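## Task

Rotate the handwheel so that the stop's pointer ends up at the 49 cm mark.

## Robot and tools

Robot: two arms, left_arm and right_arm. Each carries a five-digit hand with index, middle, ring and thumb driven by sixteen motors; right_arm has a right hand, left_arm its mirror image. Base positions (scene frame): left_arm about (-0.001, +0.362, +0.039) m, right_arm about (+0.020, -0.520, +0.039) m, both nearly unrotated. A camera stand sits behind the arms.

Frames. Scene frame: origin at table-top height midway between the arms, +z up, +x out over the table, left_arm toward +y. Fixed cameras and the table use it. Hand positions, velocities, targets and offsets of each arm use that arm's own base frame; rotations turn about the current Hand target position. Hand point axes (right hand): +z along straight fingers toward the tips, +y out of the palm face, +x across the palm away from the thumb (on the left hand +x points toward the thumb). A fixed mast near the wrist on the palm side can strike things.

The 48-number row (every value in [-1, 1], used by both execute_actions and move): left_arm dx, dy, dz, rx, ry, rz; then left hand motors index_mcp, index_abd, index_pip, index_dip, middle_mcp, middle_abd, middle_pip, middle_dip, ring_mcp, ring_abd, ring_pip, ring_dip, thumb_cmc, thumb_axl, thumb_mcp, thumb_ipl; then left current_limit, speed; then the same 24 for right_arm. The six pose numbers are an offset, not a pose: they count from the arm's Hand target at the start of that action or move, in its base axes; 1.0 = 0.6 m or 180 degrees; rx, ry, rz form one rotation vector. Sending six zeros re-requests the current Hand target. Each hand motor value is an absolute goal angle scaled between its stops (straight fingers near +0.75 mcp, 0.00 abd, +0.58 pip, +0.70 dip; toward -1 curls the finger). A 0 is a real goal, so to keep a hand unchanged copy back its hand_goal, hand_current_limit and hand_speed. current_limit maps -1..+1 to 0..550 mA (start +0.4); speed sets motor slew as (speed+1)/2 of 8.5 rad/s (start -0.6). Orientation commands are clipped to within 32 degrees of the measured one per step.

Tools:
- execute_actions(actions, cameras): actions is a list of actions; each action is up to 15 rows, one per 1/30 s step, the last row held to fill 15 steps. Every row counts from the action's start pose, not the prior row. Images come only if actions is empty or cameras names them (["all"], names, or []).
- move(target, speed, blend, stop_force, zero, blocking, cameras): straight-line path to one row or a list of up to 15 rows, all offsets from the same starting Hand targets. speed in m/s, 0.002 to 3.6, default 0.25. blend in m rounds corners in a list. stop_force in N, 3 to 120, ends an arm's path on sensed push; omit it when backing off a contact; unreliable when the hand rotates. zero (only with stop_force) chooses whether to re-zero first. blocking=false returns after about 0.5 s while the move continues (not with stop_force). Paths do not avoid obstacles; stay clear of each arm's own base.
- wait(seconds 0 to 10, cameras): let time pass holding commands.
- stop(cameras): brake a running move.
- zoom_image(camera, region [x0,y0,x1,y1] pixels, at most 504 by 504): magnify the latest image of cam_head_left, cam_head_right, cam_high, cam_left_wrist or cam_right_wrist (all 672x504).
- zero_wrist_force(arm): re-zero that arm's wrist sensor.
- finished_scene(scene): end the current scene, giving its number; irreversible.

Results: each arm's end_effector_position (m), quat_wxyz and velocities in its base frame; Hand target (next offsets count from it; the hand may rest short of it, so resend the gap); joint positions and torques; Wrist force and Wrist torque in the hand axes plus a peak line; hand_goal, hand_measured, hand_current_ma, hand_state (moving, goal, blocked, overload). move adds a move: line such as done, off_target, moving, held or fault, with limits=paced or limits=held. Lines such as MOTOR HOT, HAND FAULT or fault notices warn of trouble; after HAND FAULT the remaining motion calls of that reply are skipped.

Avoid: overshooting past a firm contact (arms are stiff; about 150 N or joint overload stops an arm for 10 s); fast moves into things; any touch or squeeze between the two arms or hands; motors at 495 mA or more for 5 s (they shut down); long pushing or outstretched holding that overheats motors; knocking anything off the table. Approach the handwheel slowly, grip or push its rim gently, turn in steps, and check the pointer with zoomed camera views before finishing.

Each tool is called after "Call:" as a command line: name --argument value for each argument, lists and objects as JSON in quotes; but a table of rows of numbers goes row by row, as --pt "numbers of a row", without its own name.

## Session

Call:
execute_actions --actions '[]'

Scene clock: 0.00 s.
left_arm: end_effector_position=(+0.6436, -0.0330, +0.3170) hand_goal=(+0.754, +0.000, +0.576, +0.696, +0.754, +0.000, +0.576, +0.696, +0.754, +0.000, +0.576, +0.696, +0.714, +0.678, +0.226, +0.168) hand_measured=(+0.754, +0.000, +0.576, +0.696, +0.754, +0.000, +0.576, +0.696, +0.754, +0.000, +0.576, +0.696, +0.714, +0.678, +0.226, +0.168) hand_current_ma=(+0, +0, +0, +0, +0, +0, +0, +0, +0, +0, +0, +0, +0, +0, +0, +0) hand_state=(goal, goal, goal, goal, goal, goal, goal, goal, goal, goal, goal, goal, goal, goal, goal, goal) hand_current_limit=0.40 hand_speed=-0.60 end_effector_quat_wxyz=(+0.218, +0.932, -0.287, -0.048) | right_arm: end_effector_position=(+0.5636, +0.4663, +0.1214) hand_goal=(+0.754, +0.000, +0.576, +0.696, +0.754, +0.000, +0.576, +0.696, +0.754, +0.000, +0.576, +0.696, +0.714, +0.678, +0.226, +0.168) hand_measured=(+0.754, +0.000, +0.576, +0.696, +0.754, +0.000, +0.576, +0.696, +0.754, +0.000, +0.576, +0.696, +0.714, +0.678, +0.226, +0.168) hand_current_ma=(+0, +0, +0, +0, +0, +0, +0, +0, +0, +0, +0, +0, +0, +0, +0, +0) hand_state=(goal, goal, goal, goal, goal, goal, goal, goal, goal, goal, goal, goal, goal, goal, goal, goal) hand_current_limit=0.40 hand_speed=-0.60 end_effector_quat_wxyz=(-0.054, +0.900, -0.388, -0.192)
Joint positions: left_arm=[3.504 -2.146 -0.992 -1.93 1.289 -3.702] | right_arm=[0.41 -0.617 0.795 -1.556 -1.216 2.76]
Joint velocities: within noise
Joint torques (N m): no reading
Wrist force (N): no reading
Wrist torque (N m): no reading
Wrist force, peak (N): no reading
Hand target: left_arm +0.6436, -0.0330, +0.3170; +0.218, +0.932, -0.287, -0.048 | right_arm +0.5636, +0.4663, +0.1214; -0.054, +0.900, -0.388, -0.192

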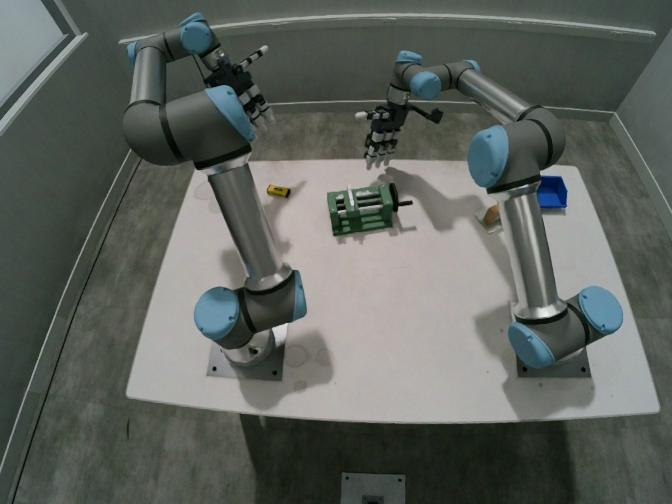

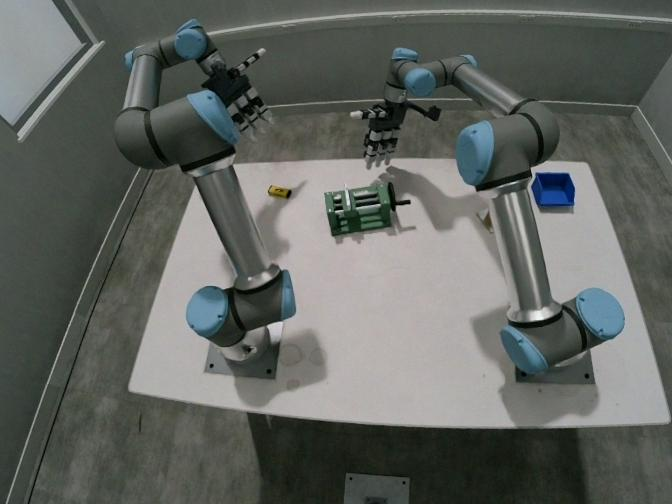

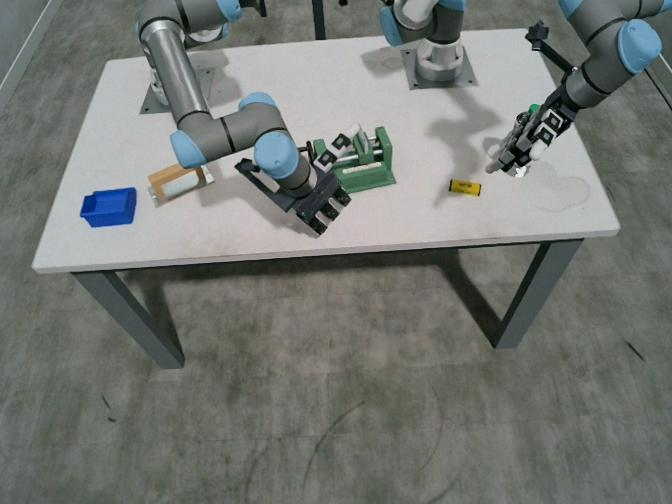

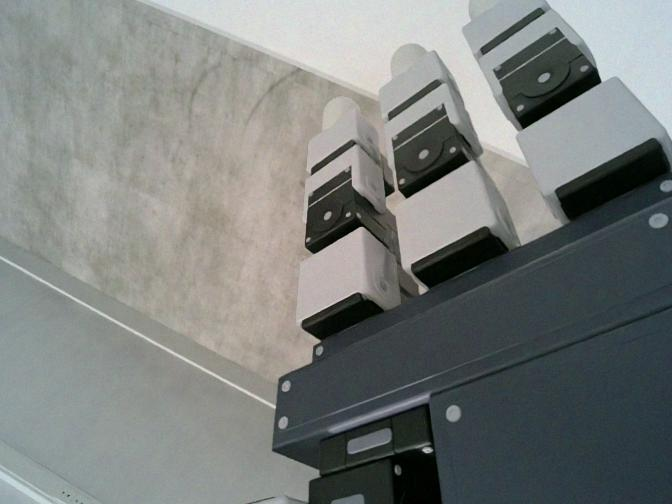

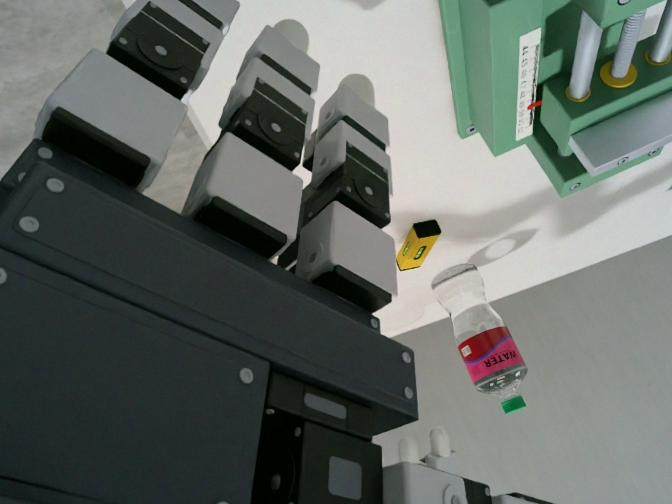

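Call:
zoom_image --camera "cam_head_left" --region '[300, 160, 440, 260]'

Call:
zoom_image --camera "cam_head_right" --region '[300, 160, 440, 260]'

Call:
zoom_image --camera "cam_high" --region '[220, 90, 420, 240]'

Call:
zoom_image --camera "cam_right_wrist" --region '[422, 0, 672, 200]'

Scaled by 3.600 from the camera's 672x504 image, which has a finer 960x720 frame.

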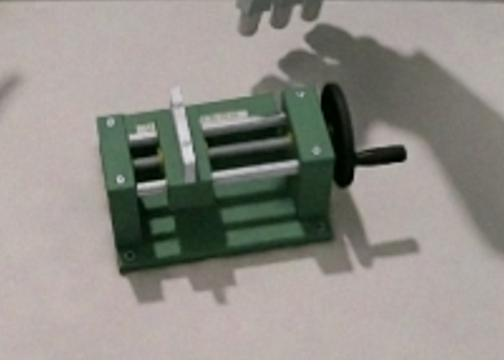

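Scaled by 3.600 from the camera's 672x504 image, which has a finer 960x720 frame.

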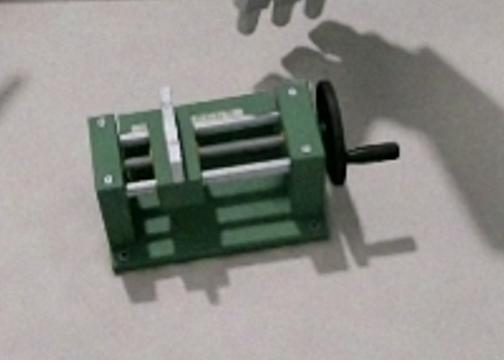

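Scaled by 2.520 from the camera's 672x504 image, which has a finer 960x720 frame.

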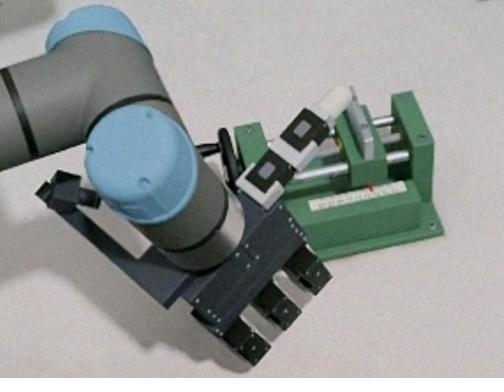

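Scaled by 2.016 from the camera's 672x504 image, which has a finer 960x720 frame.

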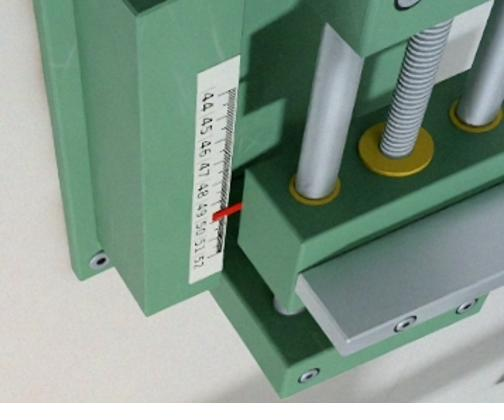

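Call:
zoom_image --camera "cam_right_wrist" --region '[502, 20, 572, 150]'

Call:
zoom_image --camera "cam_high" --region '[330, 150, 390, 190]'

Scaled by 3.877 from the camera's 672x504 image, which has a finer 960x720 frame.

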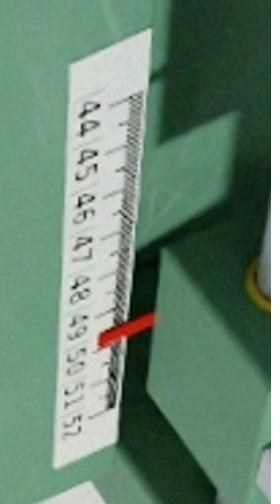

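Scaled by 8.400 from the camera's 672x504 image, which has a finer 960x720 frame.

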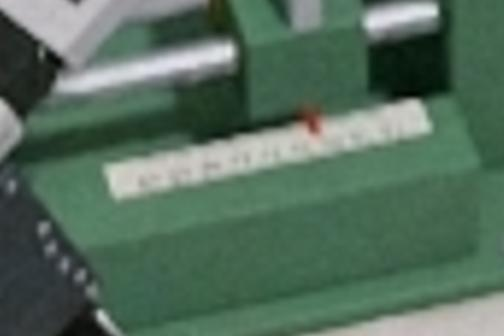

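Call:
zoom_image --camera "cam_head_left" --region '[440, 150, 600, 260]'

Call:
zoom_image --camera "cam_high" --region '[60, 120, 240, 240]'

Scaled by 3.150 from the camera's 672x504 image, which has a finer 960x720 frame.

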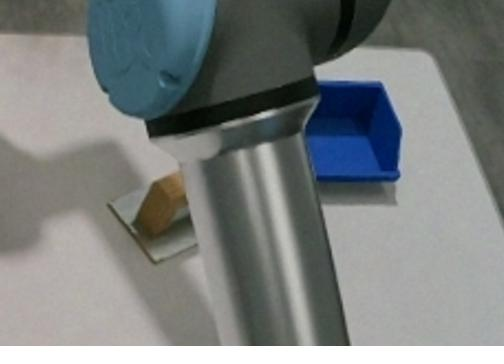

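Scaled by 2.800 from the camera's 672x504 image, which has a finer 960x720 frame.

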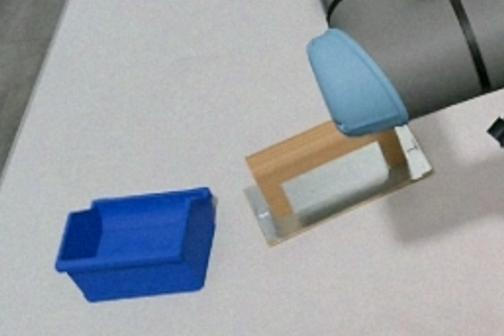

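Call:
move --pt "0 0 0 0 0 0 0.754 0 0.576 0.696 0.754 0 0.576 0.696 0.754 0 0.576 0.696 0.714 0.678 0.226 0.168 0.4 -0.6 0 0 0.25 0 0 0 0.754 0 0.576 0.696 0.754 0 0.576 0.696 0.754 0 0.576 0.696 0.714 0.678 0.226 0.168 0.4 -0.6" --pt "0 0 0 0 0 0 0.754 0 0.576 0.696 0.754 0 0.576 0.696 0.754 0 0.576 0.696 0.714 0.678 0.226 0.168 0.4 -0.6 -0.08 -0.5 0.25 0 0 0 0.754 0 0.576 0.696 0.754 0 0.576 0.696 0.754 0 0.576 0.696 0.714 0.678 0.226 0.168 0.4 -0.6" --speed 0.25 --blend 0.03 --cameras '["all"]'

Scene clock: 41.30 s.
left_arm: end_effector_position=(+0.6436, -0.0330, +0.3170) hand_goal=(+0.754, +0.000, +0.576, +0.696, +0.754, +0.000, +0.576, +0.696, +0.754, +0.000, +0.576, +0.696, +0.714, +0.678, +0.226, +0.168) hand_measured=(+0.754, +0.000, +0.576, +0.696, +0.754, +0.000, +0.576, +0.696, +0.754, +0.000, +0.576, +0.696, +0.716, +0.678, +0.224, +0.168) hand_current_ma=(+1, +0, +2, +0, +1, +0, +2, +0, +2, +0, +2, +0, +4, -2, -7, -1) hand_state=(goal, goal, goal, goal, goal, goal, goal, goal, goal, goal, goal, goal, goal, goal, goal, goal) hand_current_limit=0.40 hand_speed=-0.60 end_effector_quat_wxyz=(+0.218, +0.932, -0.287, -0.048) | right_arm: end_effector_position=(+0.5156, +0.1665, +0.2714) hand_goal=(+0.754, +0.000, +0.576, +0.696, +0.754, +0.000, +0.576, +0.696, +0.754, +0.000, +0.576, +0.696, +0.714, +0.678, +0.226, +0.168) hand_measured=(+0.754, +0.000, +0.576, +0.696, +0.754, +0.000, +0.576, +0.696, +0.754, +0.000, +0.576, +0.696, +0.714, +0.678, +0.224, +0.168) hand_current_ma=(+0, +0, +0, +0, +0, +0, +0, +0, +0, +0, +0, +0, +0, +0, -1, +0) hand_state=(goal, goal, goal, goal, goal, goal, goal, goal, goal, goal, goal, goal, goal, goal, goal, goal) hand_current_limit=0.40 hand_speed=-0.60 end_effector_quat_wxyz=(-0.054, +0.900, -0.388, -0.192) end_effector_velocity=(-0.001, -0.003, +0.000) end_effector_angular_velocity=(+0.000, +0.001, -0.001)
Joint positions: left_arm=[3.504 -2.146 -0.992 -1.93 1.289 -3.702] | right_arm=[0.03 -1.132 1.252 -1.38 -1.312 2.375]
Joint velocities: left_arm=[within noise] | right_arm=[-0.004 -0.003 0.005 -0.001 -0.001 -0.003]
Joint torques (N m): left_arm=[-0.18 48.69 23.6 2.66 -0.81 -0.2] | right_arm=[-8.81 -45.98 -12.87 -3.85 -2.08 -2.48]
Wrist force (N): left_arm=[0.0 -0.5 -0.4] | right_arm=[0.1 0.0 0.1]
Wrist torque (N m): left_arm=[-0.03 0.00 0.00] | right_arm=[-0.01 -0.02 0.17]
Wrist force, peak (N): left_arm=[-0.4 -0.4 -0.4] | right_arm=[0.5 0.2 1.4]
Hand target: left_arm +0.6436, -0.0330, +0.3170; +0.218, +0.932, -0.287, -0.048 | right_arm +0.5156, +0.1663, +0.2714; -0.054, +0.900, -0.388, -0.192
Off the commanded pose: left_arm 0.000 m, 0 deg | right_arm 0.000 m, 0 deg.
move: done

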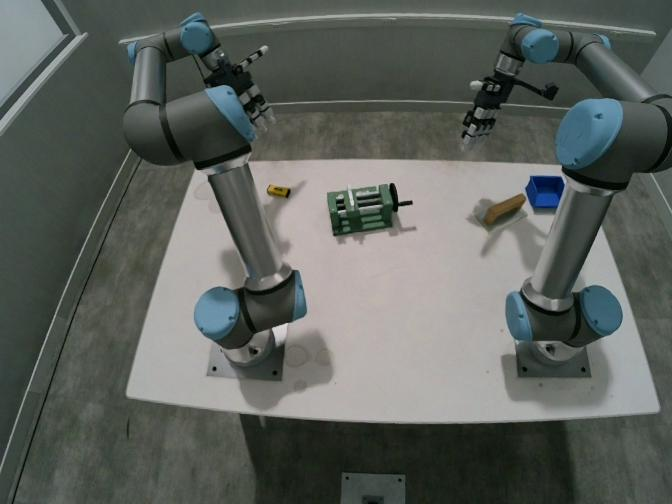

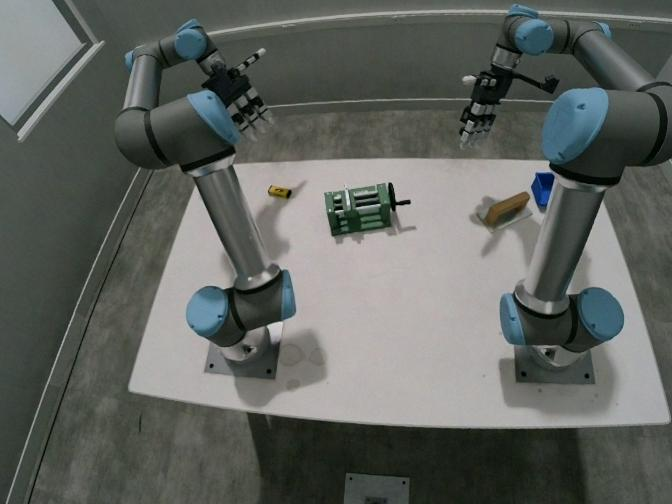

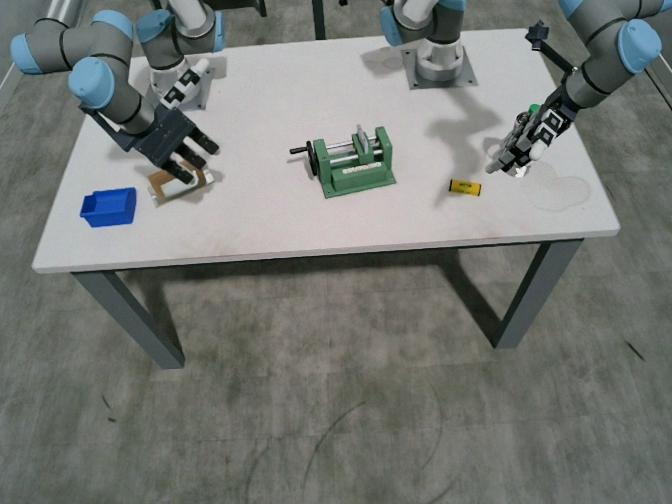

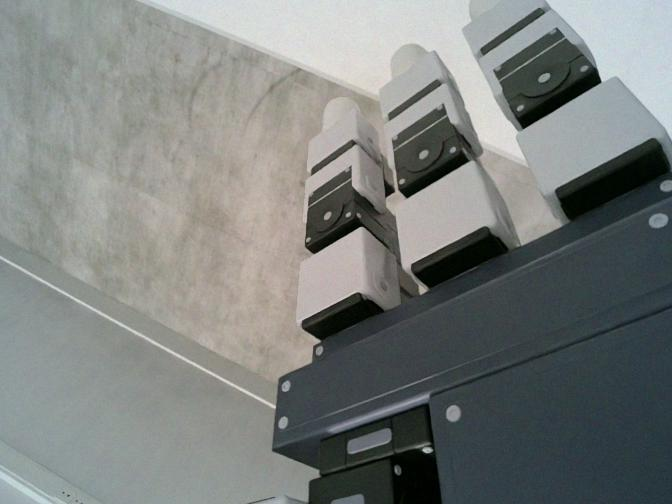

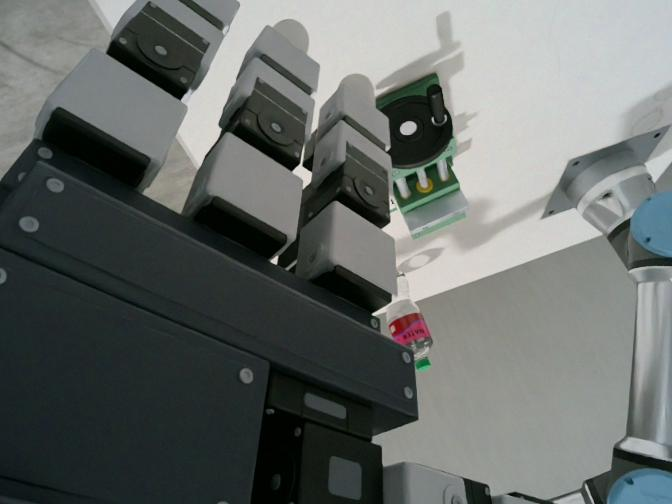

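Call:
zoom_image --camera "cam_right_wrist" --region '[350, 60, 500, 260]'

Call:
zoom_image --camera "cam_high" --region '[280, 110, 410, 210]'

Call:
zoom_image --camera "cam_high" --region '[335, 150, 395, 185]'

Scaled by 2.520 from the camera's 672x504 image, which has a finer 960x720 frame.

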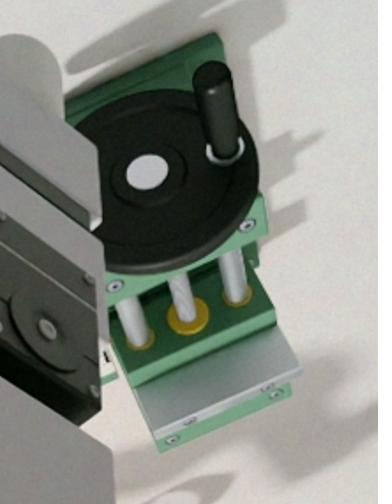

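Scaled by 3.877 from the camera's 672x504 image, which has a finer 960x720 frame.

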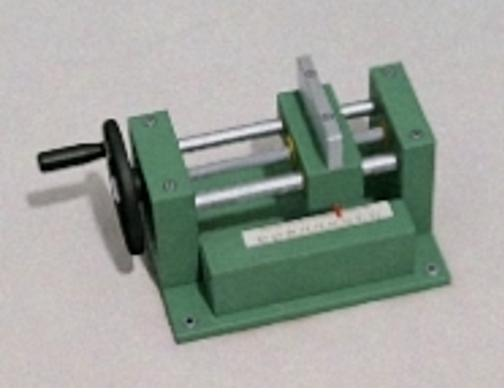

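Scaled by 8.400 from the camera's 672x504 image, which has a finer 960x720 frame.

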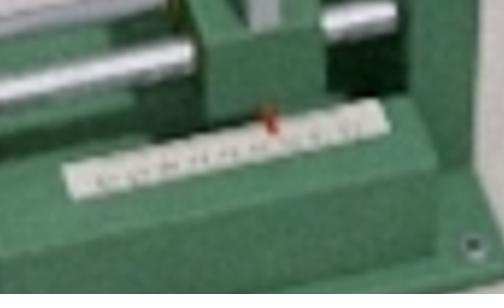

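Call:
move --target '[0.138,-0.433,-0.05,0,0,-0.844,0.754,0,0.576,0.696,0.754,0,0.576,0.696,0.754,0,0.576,0.696,0.714,0.678,0.226,0.168,0.4,-0.6, 0,0,0,0,0,0.824,0.754,-0.417,0.576,0.696,-0.479,0,-0.737,0.406,-0.479,0,-0.737,0.406,-0.571,0.678,0.226,0.168,0.7,-0.6]' --speed 0.4 --cameras '["all"]'

Call:
move --target '[0,0,0,0,0,0,0.754,0,0.576,0.696,0.754,0,0.576,0.696,0.754,0,0.576,0.696,0.714,0.678,0.226,0.168,0.4,-0.6, 0,0,0,0.4737,0.1166,0.0127,0.754,-0.417,0.576,0.696,-0.479,0,-0.737,0.406,-0.479,0,-0.737,0.406,-0.571,0.678,0.226,0.168,0.7,-0.6]' --speed 0.4 --cameras '["all"]'

Scene clock: 132.87 s.
left_arm: end_effector_position=(+0.7254, -0.2921, +0.2865) hand_goal=(+0.754, +0.000, +0.576, +0.696, +0.754, +0.000, +0.576, +0.696, +0.754, +0.000, +0.576, +0.696, +0.714, +0.678, +0.226, +0.168) hand_measured=(+0.754, +0.000, +0.576, +0.696, +0.754, +0.000, +0.576, +0.696, +0.756, +0.000, +0.576, +0.696, +0.716, +0.678, +0.224, +0.168) hand_current_ma=(+2, +0, +2, +0, +2, +0, +2, +0, +3, +0, +2, +0, +6, -2, -8, -1) hand_state=(goal, goal, goal, goal, goal, goal, goal, goal, goal, goal, goal, goal, goal, goal, goal, goal) hand_current_limit=0.40 hand_speed=-0.60 end_effector_quat_wxyz=(+0.010, +0.061, +0.974, +0.220) | right_arm: end_effector_position=(+0.5156, +0.1663, +0.2714) hand_goal=(+0.754, -0.416, +0.576, +0.696, -0.478, +0.000, -0.736, +0.406, -0.478, +0.000, -0.736, +0.406, -0.570, +0.678, +0.226, +0.168) hand_measured=(+0.754, -0.412, +0.576, +0.696, -0.462, +0.000, -0.734, +0.408, -0.462, +0.000, -0.734, +0.408, -0.572, +0.678, +0.224, +0.168) hand_current_ma=(+0, +0, +0, +0, +9, +0, +0, +0, +9, +0, +0, +0, +0, +0, -1, +0) hand_state=(goal, goal, goal, goal, goal, goal, goal, goal, goal, goal, goal, goal, goal, goal, goal, goal) hand_current_limit=0.70 hand_speed=-0.60 end_effector_quat_wxyz=(+0.170, +0.619, +0.760, -0.105)
Joint positions: left_arm=[2.724 -2.737 -0.035 -2.083 1.992 -1.894] | right_arm=[0.28 -1.616 1.927 -1.904 -1.972 0.072]
Joint torques (N m): left_arm=[-9.24 51.43 33.47 0.35 2.84 2.79] | right_arm=[-9.85 -26.28 -13.25 -4.98 1.38 -2.26]
Wrist force (N): left_arm=[-0.5 0.3 -0.5] | right_arm=[0.2 0.1 0.6]
Wrist torque (N m): left_arm=[0.07 0.03 -0.13] | right_arm=[0.10 -0.14 0.09]
Wrist force, peak (N): left_arm=[-1.0 -0.5 -0.3] | right_arm=[-0.1 -0.8 0.6]
Hand target: left_arm +0.7264, -0.2928, +0.2870; -0.006, +0.052, +0.973, +0.223 | right_arm +0.5156, +0.1663, +0.2714; +0.170, +0.619, +0.760, -0.105
Off the commanded pose: left_arm 0.001 m, 2 deg | right_arm 0.000 m, 0 deg.
elbow stopped short (left arm): the move would have taken joint 3 (elbow) straighter than the controller allows.
move: done

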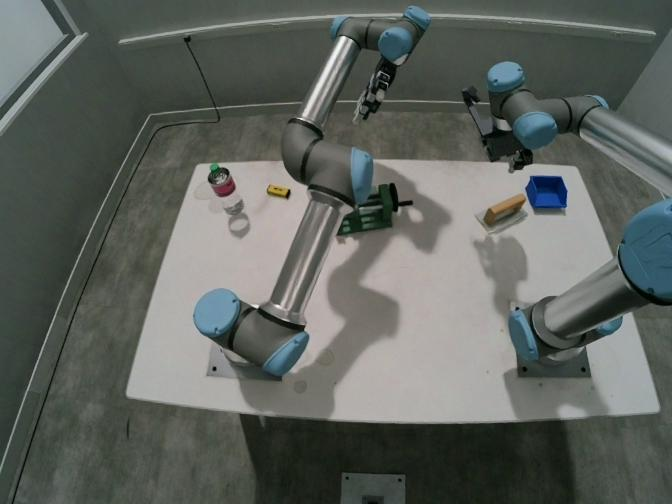

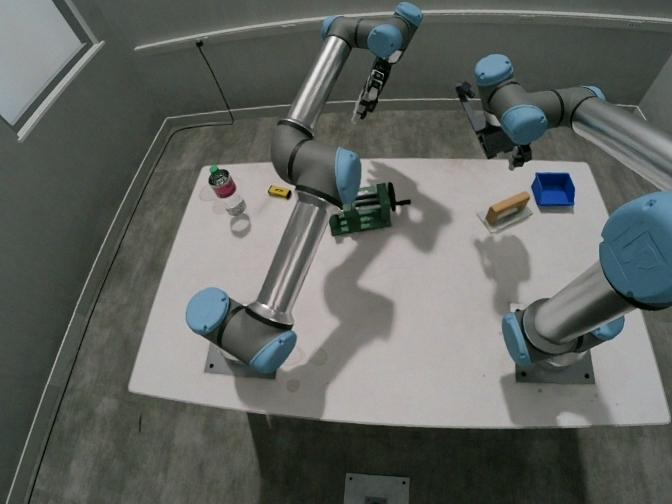

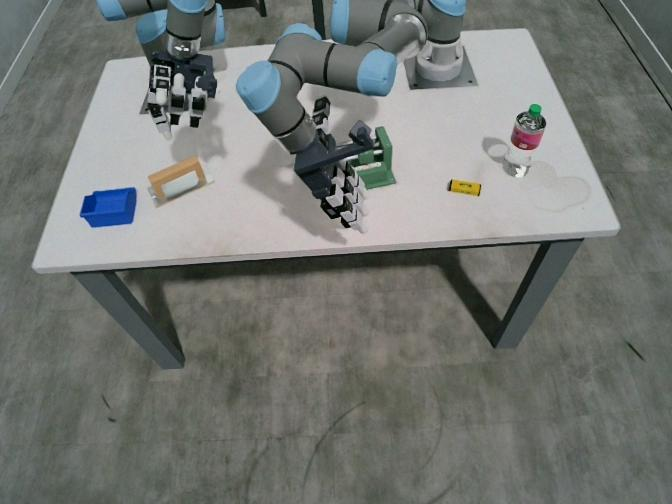

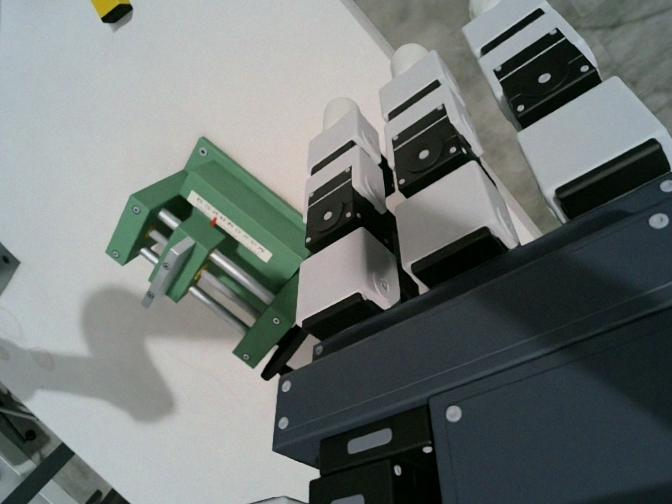

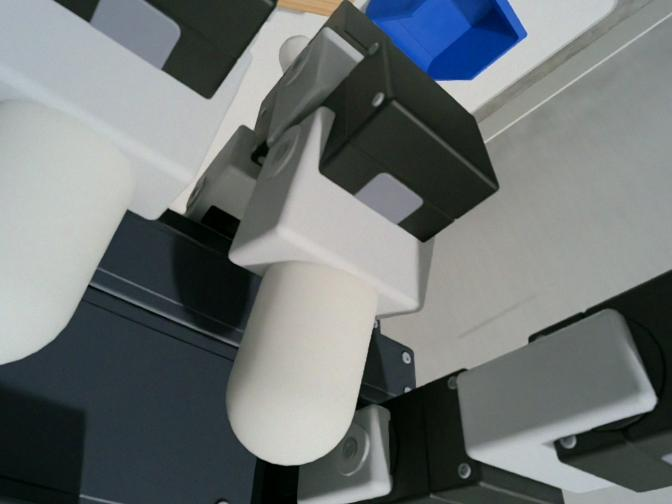

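Scene clock: 135.73 s.
left_arm: end_effector_position=(+0.7254, -0.2921, +0.2865) hand_goal=(+0.754, +0.000, +0.576, +0.696, +0.754, +0.000, +0.576, +0.696, +0.754, +0.000, +0.576, +0.696, +0.714, +0.678, +0.226, +0.168) hand_measured=(+0.754, +0.000, +0.576, +0.696, +0.754, +0.000, +0.576, +0.696, +0.756, +0.000, +0.576, +0.696, +0.716, +0.678, +0.224, +0.168) hand_current_ma=(+2, +0, +2, +0, +2, +0, +2, +0, +3, +0, +2, +0, +6, -2, -8, -1) hand_state=(goal, goal, goal, goal, goal, goal, goal, goal, goal, goal, goal, goal, goal, goal, goal, goal) hand_current_limit=0.40 hand_speed=-0.60 end_effector_quat_wxyz=(+0.010, +0.061, +0.974, +0.220) | right_arm: end_effector_position=(+0.5156, +0.1663, +0.2714) hand_goal=(+0.754, -0.416, +0.576, +0.696, -0.478, +0.000, -0.736, +0.406, -0.478, +0.000, -0.736, +0.406, -0.570, +0.678, +0.226, +0.168) hand_measured=(+0.754, -0.412, +0.576, +0.696, -0.470, +0.000, -0.734, +0.408, -0.470, +0.000, -0.734, +0.408, -0.564, +0.678, +0.224, +0.168) hand_current_ma=(+0, +0, +0, +0, +3, +0, +0, +0, +3, +0, +0, +0, +2, +0, -1, +0) hand_state=(goal, goal, goal, goal, goal, goal, goal, goal, goal, goal, goal, goal, goal, goal, goal, goal) hand_current_limit=0.70 hand_speed=-0.60 end_effector_quat_wxyz=(-0.418, +0.529, +0.657, +0.337)
Joint positions: left_arm=[2.724 -2.737 -0.035 -2.083 1.992 -1.894] | right_arm=[-0.379 -1.521 1.835 -1.01 -0.722 -1.01]
Joint torques (N m): left_arm=[-8.87 51.55 32.32 0.34 2.74 2.74] | right_arm=[-10.26 -14.22 -32.88 1.98 -1.35 -2.8]
Wrist force (N): left_arm=[-0.5 -0.1 -0.3] | right_arm=[-2.5 0.9 0.2]
Wrist torque (N m): left_arm=[0.00 0.04 -0.13] | right_arm=[0.29 0.21 0.02]
Wrist force, peak (N): left_arm=[-0.7 0.0 -0.6] | right_arm=[-2.9 0.8 0.2]
Hand target: left_arm +0.7264, -0.2928, +0.2870; -0.006, +0.052, +0.973, +0.223 | right_arm +0.5156, +0.1663, +0.2714; -0.418, +0.529, +0.657, +0.337
Off the commanded pose: left_arm 0.001 m, 2 deg | right_arm 0.000 m, 0 deg.
elbow stopped short (left arm): the move would have taken joint 3 (elbow) straighter than the controller allows.
move: done

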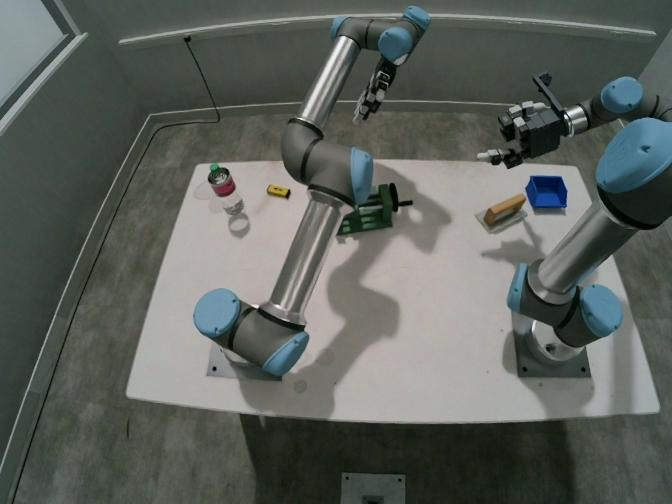

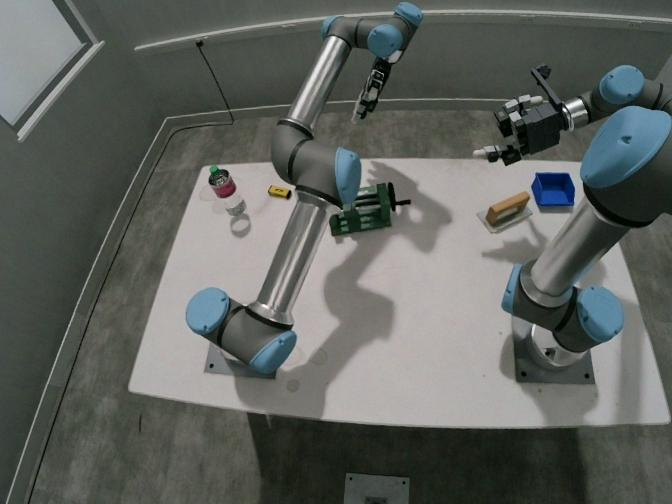

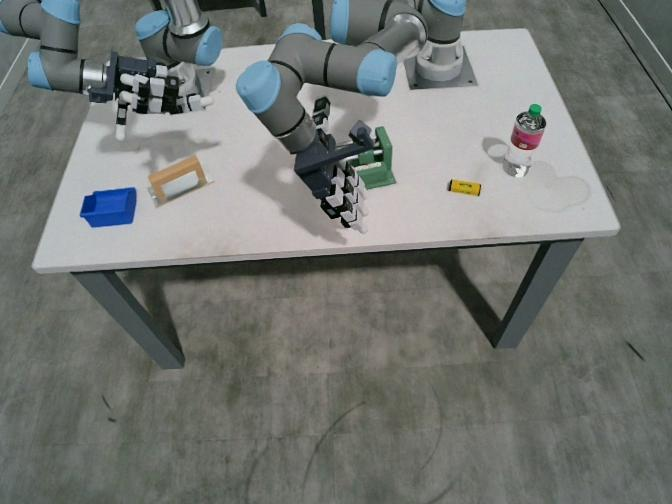

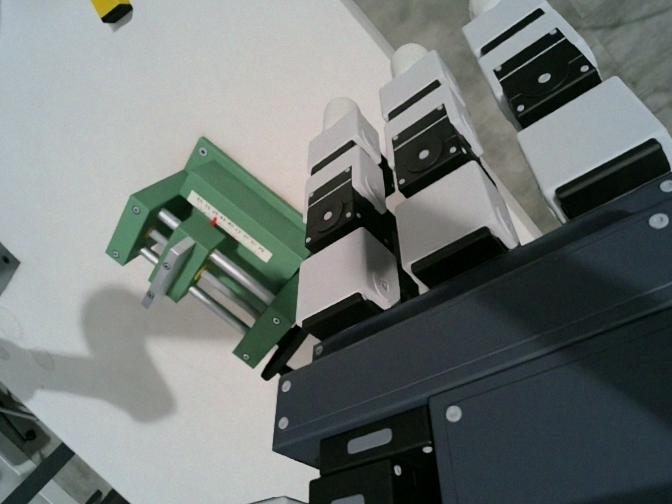

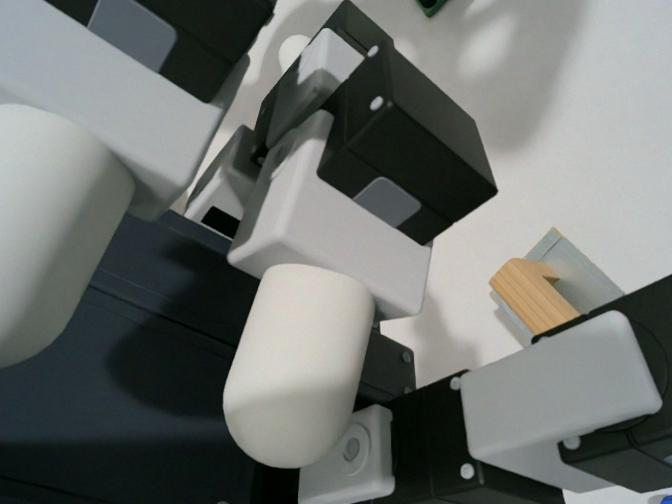

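Call:
move --target '[-0.033,0,-0.05,0,0,0.122,0.754,0,0.576,0.696,0.754,0,0.576,0.696,0.754,0,0.576,0.696,0.714,0.678,0.226,0.168,0.4,-0.6, 0.147,0.11,-0.292,0,0,0,0.754,-0.417,0.576,0.696,-0.479,0,-0.737,0.406,-0.479,0,-0.737,0.406,-0.571,0.678,0.226,0.168,0.7,-0.6]' --speed 0.25 --cameras '["all"]'

Call:
zoom_image --camera "cam_head_left" --region '[340, 140, 500, 260]'

Call:
zoom_image --camera "cam_head_right" --region '[340, 140, 500, 260]'

Call:
zoom_image --camera "cam_high" --region '[200, 90, 420, 240]'

Call:
zoom_image --camera "cam_left_wrist" --region '[40, 100, 340, 400]'

Scene clock: 170.43 s.
left_arm: end_effector_position=(+0.7052, -0.2919, +0.2564) hand_goal=(+0.754, +0.000, +0.576, +0.696, +0.754, +0.000, +0.576, +0.696, +0.754, +0.000, +0.576, +0.696, +0.714, +0.678, +0.226, +0.168) hand_measured=(+0.754, +0.000, +0.576, +0.696, +0.754, +0.000, +0.576, +0.696, +0.756, +0.000, +0.576, +0.696, +0.716, +0.678, +0.224, +0.168) hand_current_ma=(+2, +0, +2, +0, +2, +0, +2, +0, +3, +0, +2, +0, +6, -2, -8, -1) hand_state=(goal, goal, goal, goal, goal, goal, goal, goal, goal, goal, goal, goal, goal, goal, goal, goal) hand_current_limit=0.40 hand_speed=-0.60 end_effector_quat_wxyz=(+0.019, -0.104, +0.976, +0.191) | right_arm: end_effector_position=(+0.6037, +0.2323, +0.0963) hand_goal=(+0.754, -0.416, +0.576, +0.696, -0.478, +0.000, -0.736, +0.406, -0.478, +0.000, -0.736, +0.406, -0.570, +0.678, +0.226, +0.168) hand_measured=(+0.754, -0.412, +0.576, +0.696, -0.470, +0.000, -0.734, +0.408, -0.470, +0.000, -0.734, +0.408, -0.564, +0.678, +0.224, +0.168) hand_current_ma=(+0, +0, +0, +0, +3, +0, +0, +0, +3, +0, +0, +0, +2, +0, -1, +0) hand_state=(goal, goal, goal, goal, goal, goal, goal, goal, goal, goal, goal, goal, goal, goal, goal, goal) hand_current_limit=0.70 hand_speed=-0.60 end_effector_quat_wxyz=(-0.418, +0.529, +0.657, +0.337)
Joint positions: left_arm=[2.751 -2.759 -0.035 -2.075 1.925 -2.201] | right_arm=[-0.203 -1.123 1.869 -1.601 -0.595 -0.809]
Joint torques (N m): left_arm=[8.91 66.49 20.4 4.33 -0.8 -2.98] | right_arm=[9.17 -26.6 -30.3 -3.43 3.29 1.97]
Wrist force (N): left_arm=[-0.1 0.0 -0.2] | right_arm=[-2.5 0.8 0.1]
Wrist torque (N m): left_arm=[0.04 -0.03 0.11] | right_arm=[0.29 0.21 -0.18]
Wrist force, peak (N): left_arm=[-0.6 0.0 -0.8] | right_arm=[-3.4 1.1 0.8]
Hand target: left_arm +0.7066, -0.2928, +0.2570; -0.049, -0.134, +0.966, +0.217 | right_arm +0.6038, +0.2323, +0.0962; -0.418, +0.529, +0.657, +0.337
Off the commanded pose: left_arm 0.002 m, 9 deg | right_arm 0.000 m, 0 deg.
elbow stopped short (left arm): the move would have taken joint 3 (elbow) straighter than the controller allows.
move: off_target (left_arm)

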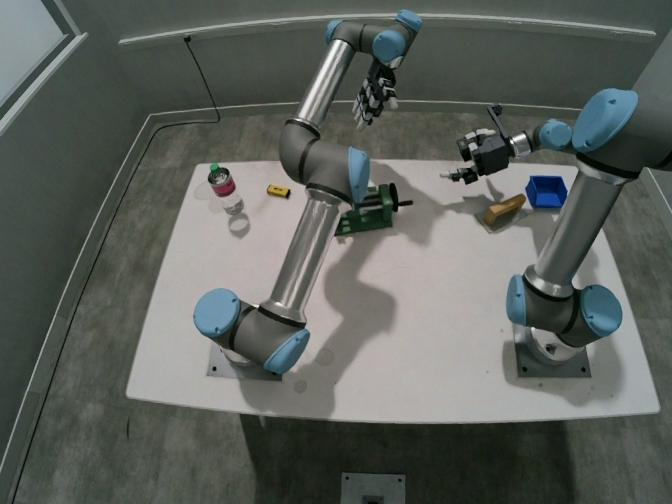

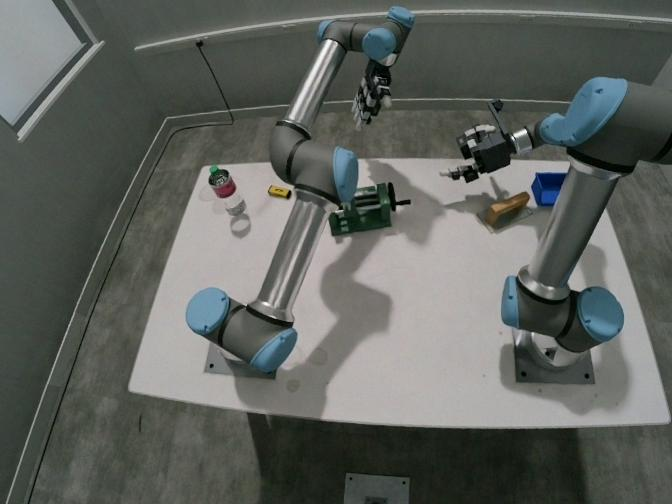

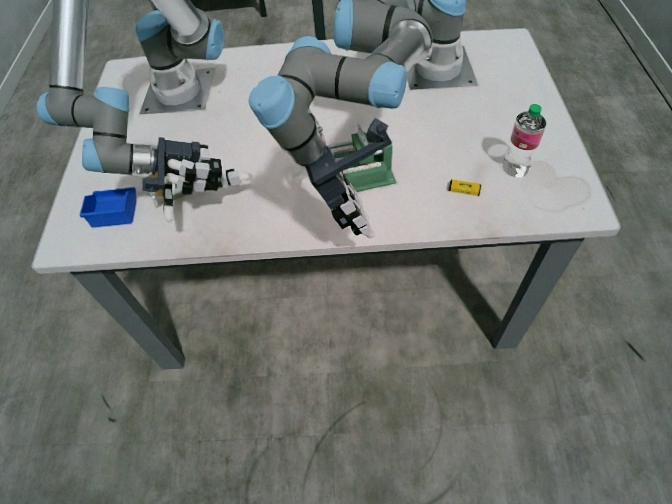

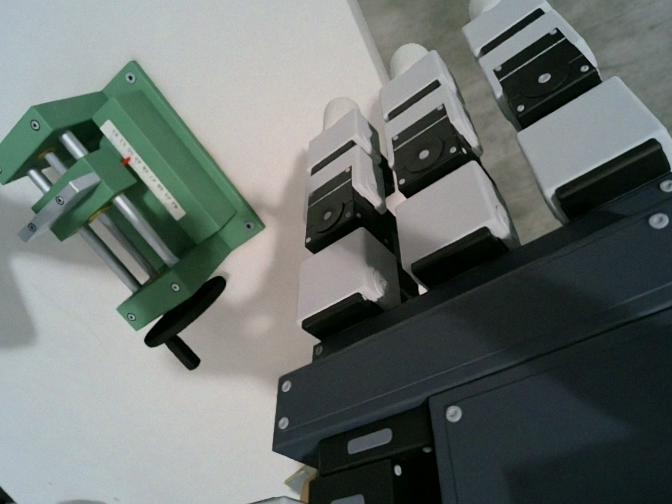

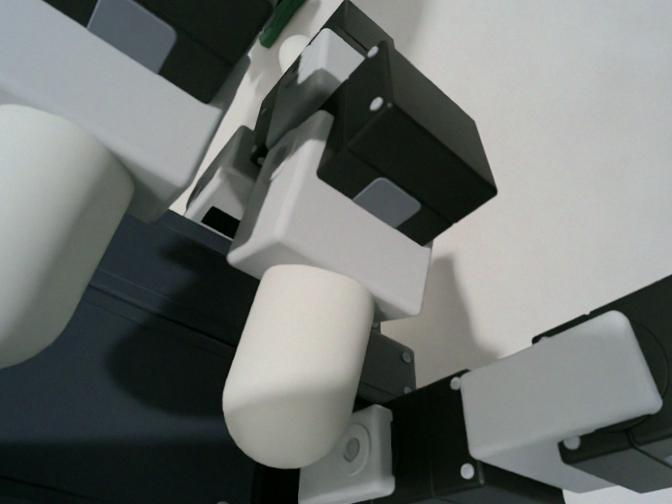

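Scaled by 3.150 from the camera's 672x504 image, which has a finer 960x720 frame.

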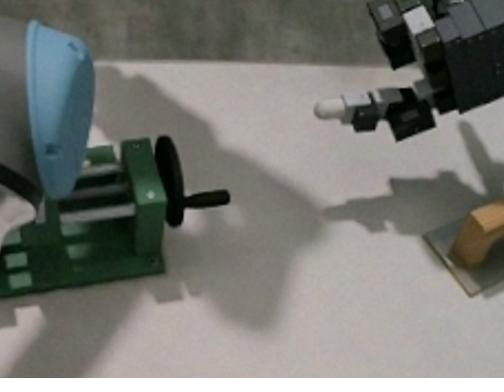

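Scaled by 3.150 from the camera's 672x504 image, which has a finer 960x720 frame.

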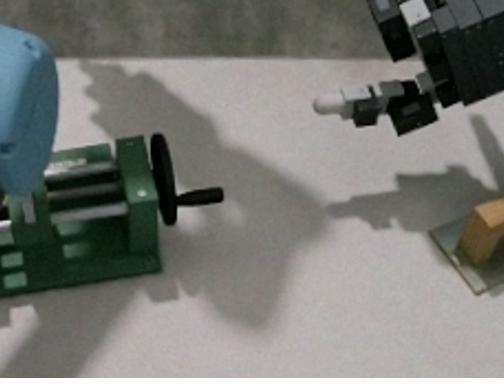

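Scaled by 2.291 from the camera's 672x504 image, which has a finer 960x720 frame.

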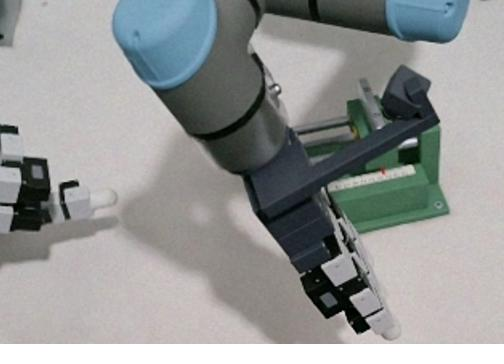

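Scaled by 1.680 from the camera's 672x504 image, which has a finer 960x720 frame.

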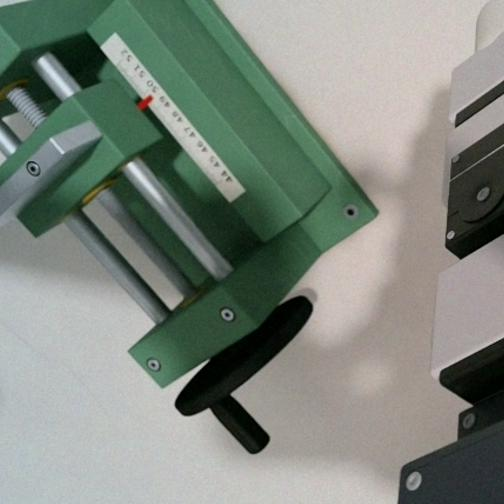

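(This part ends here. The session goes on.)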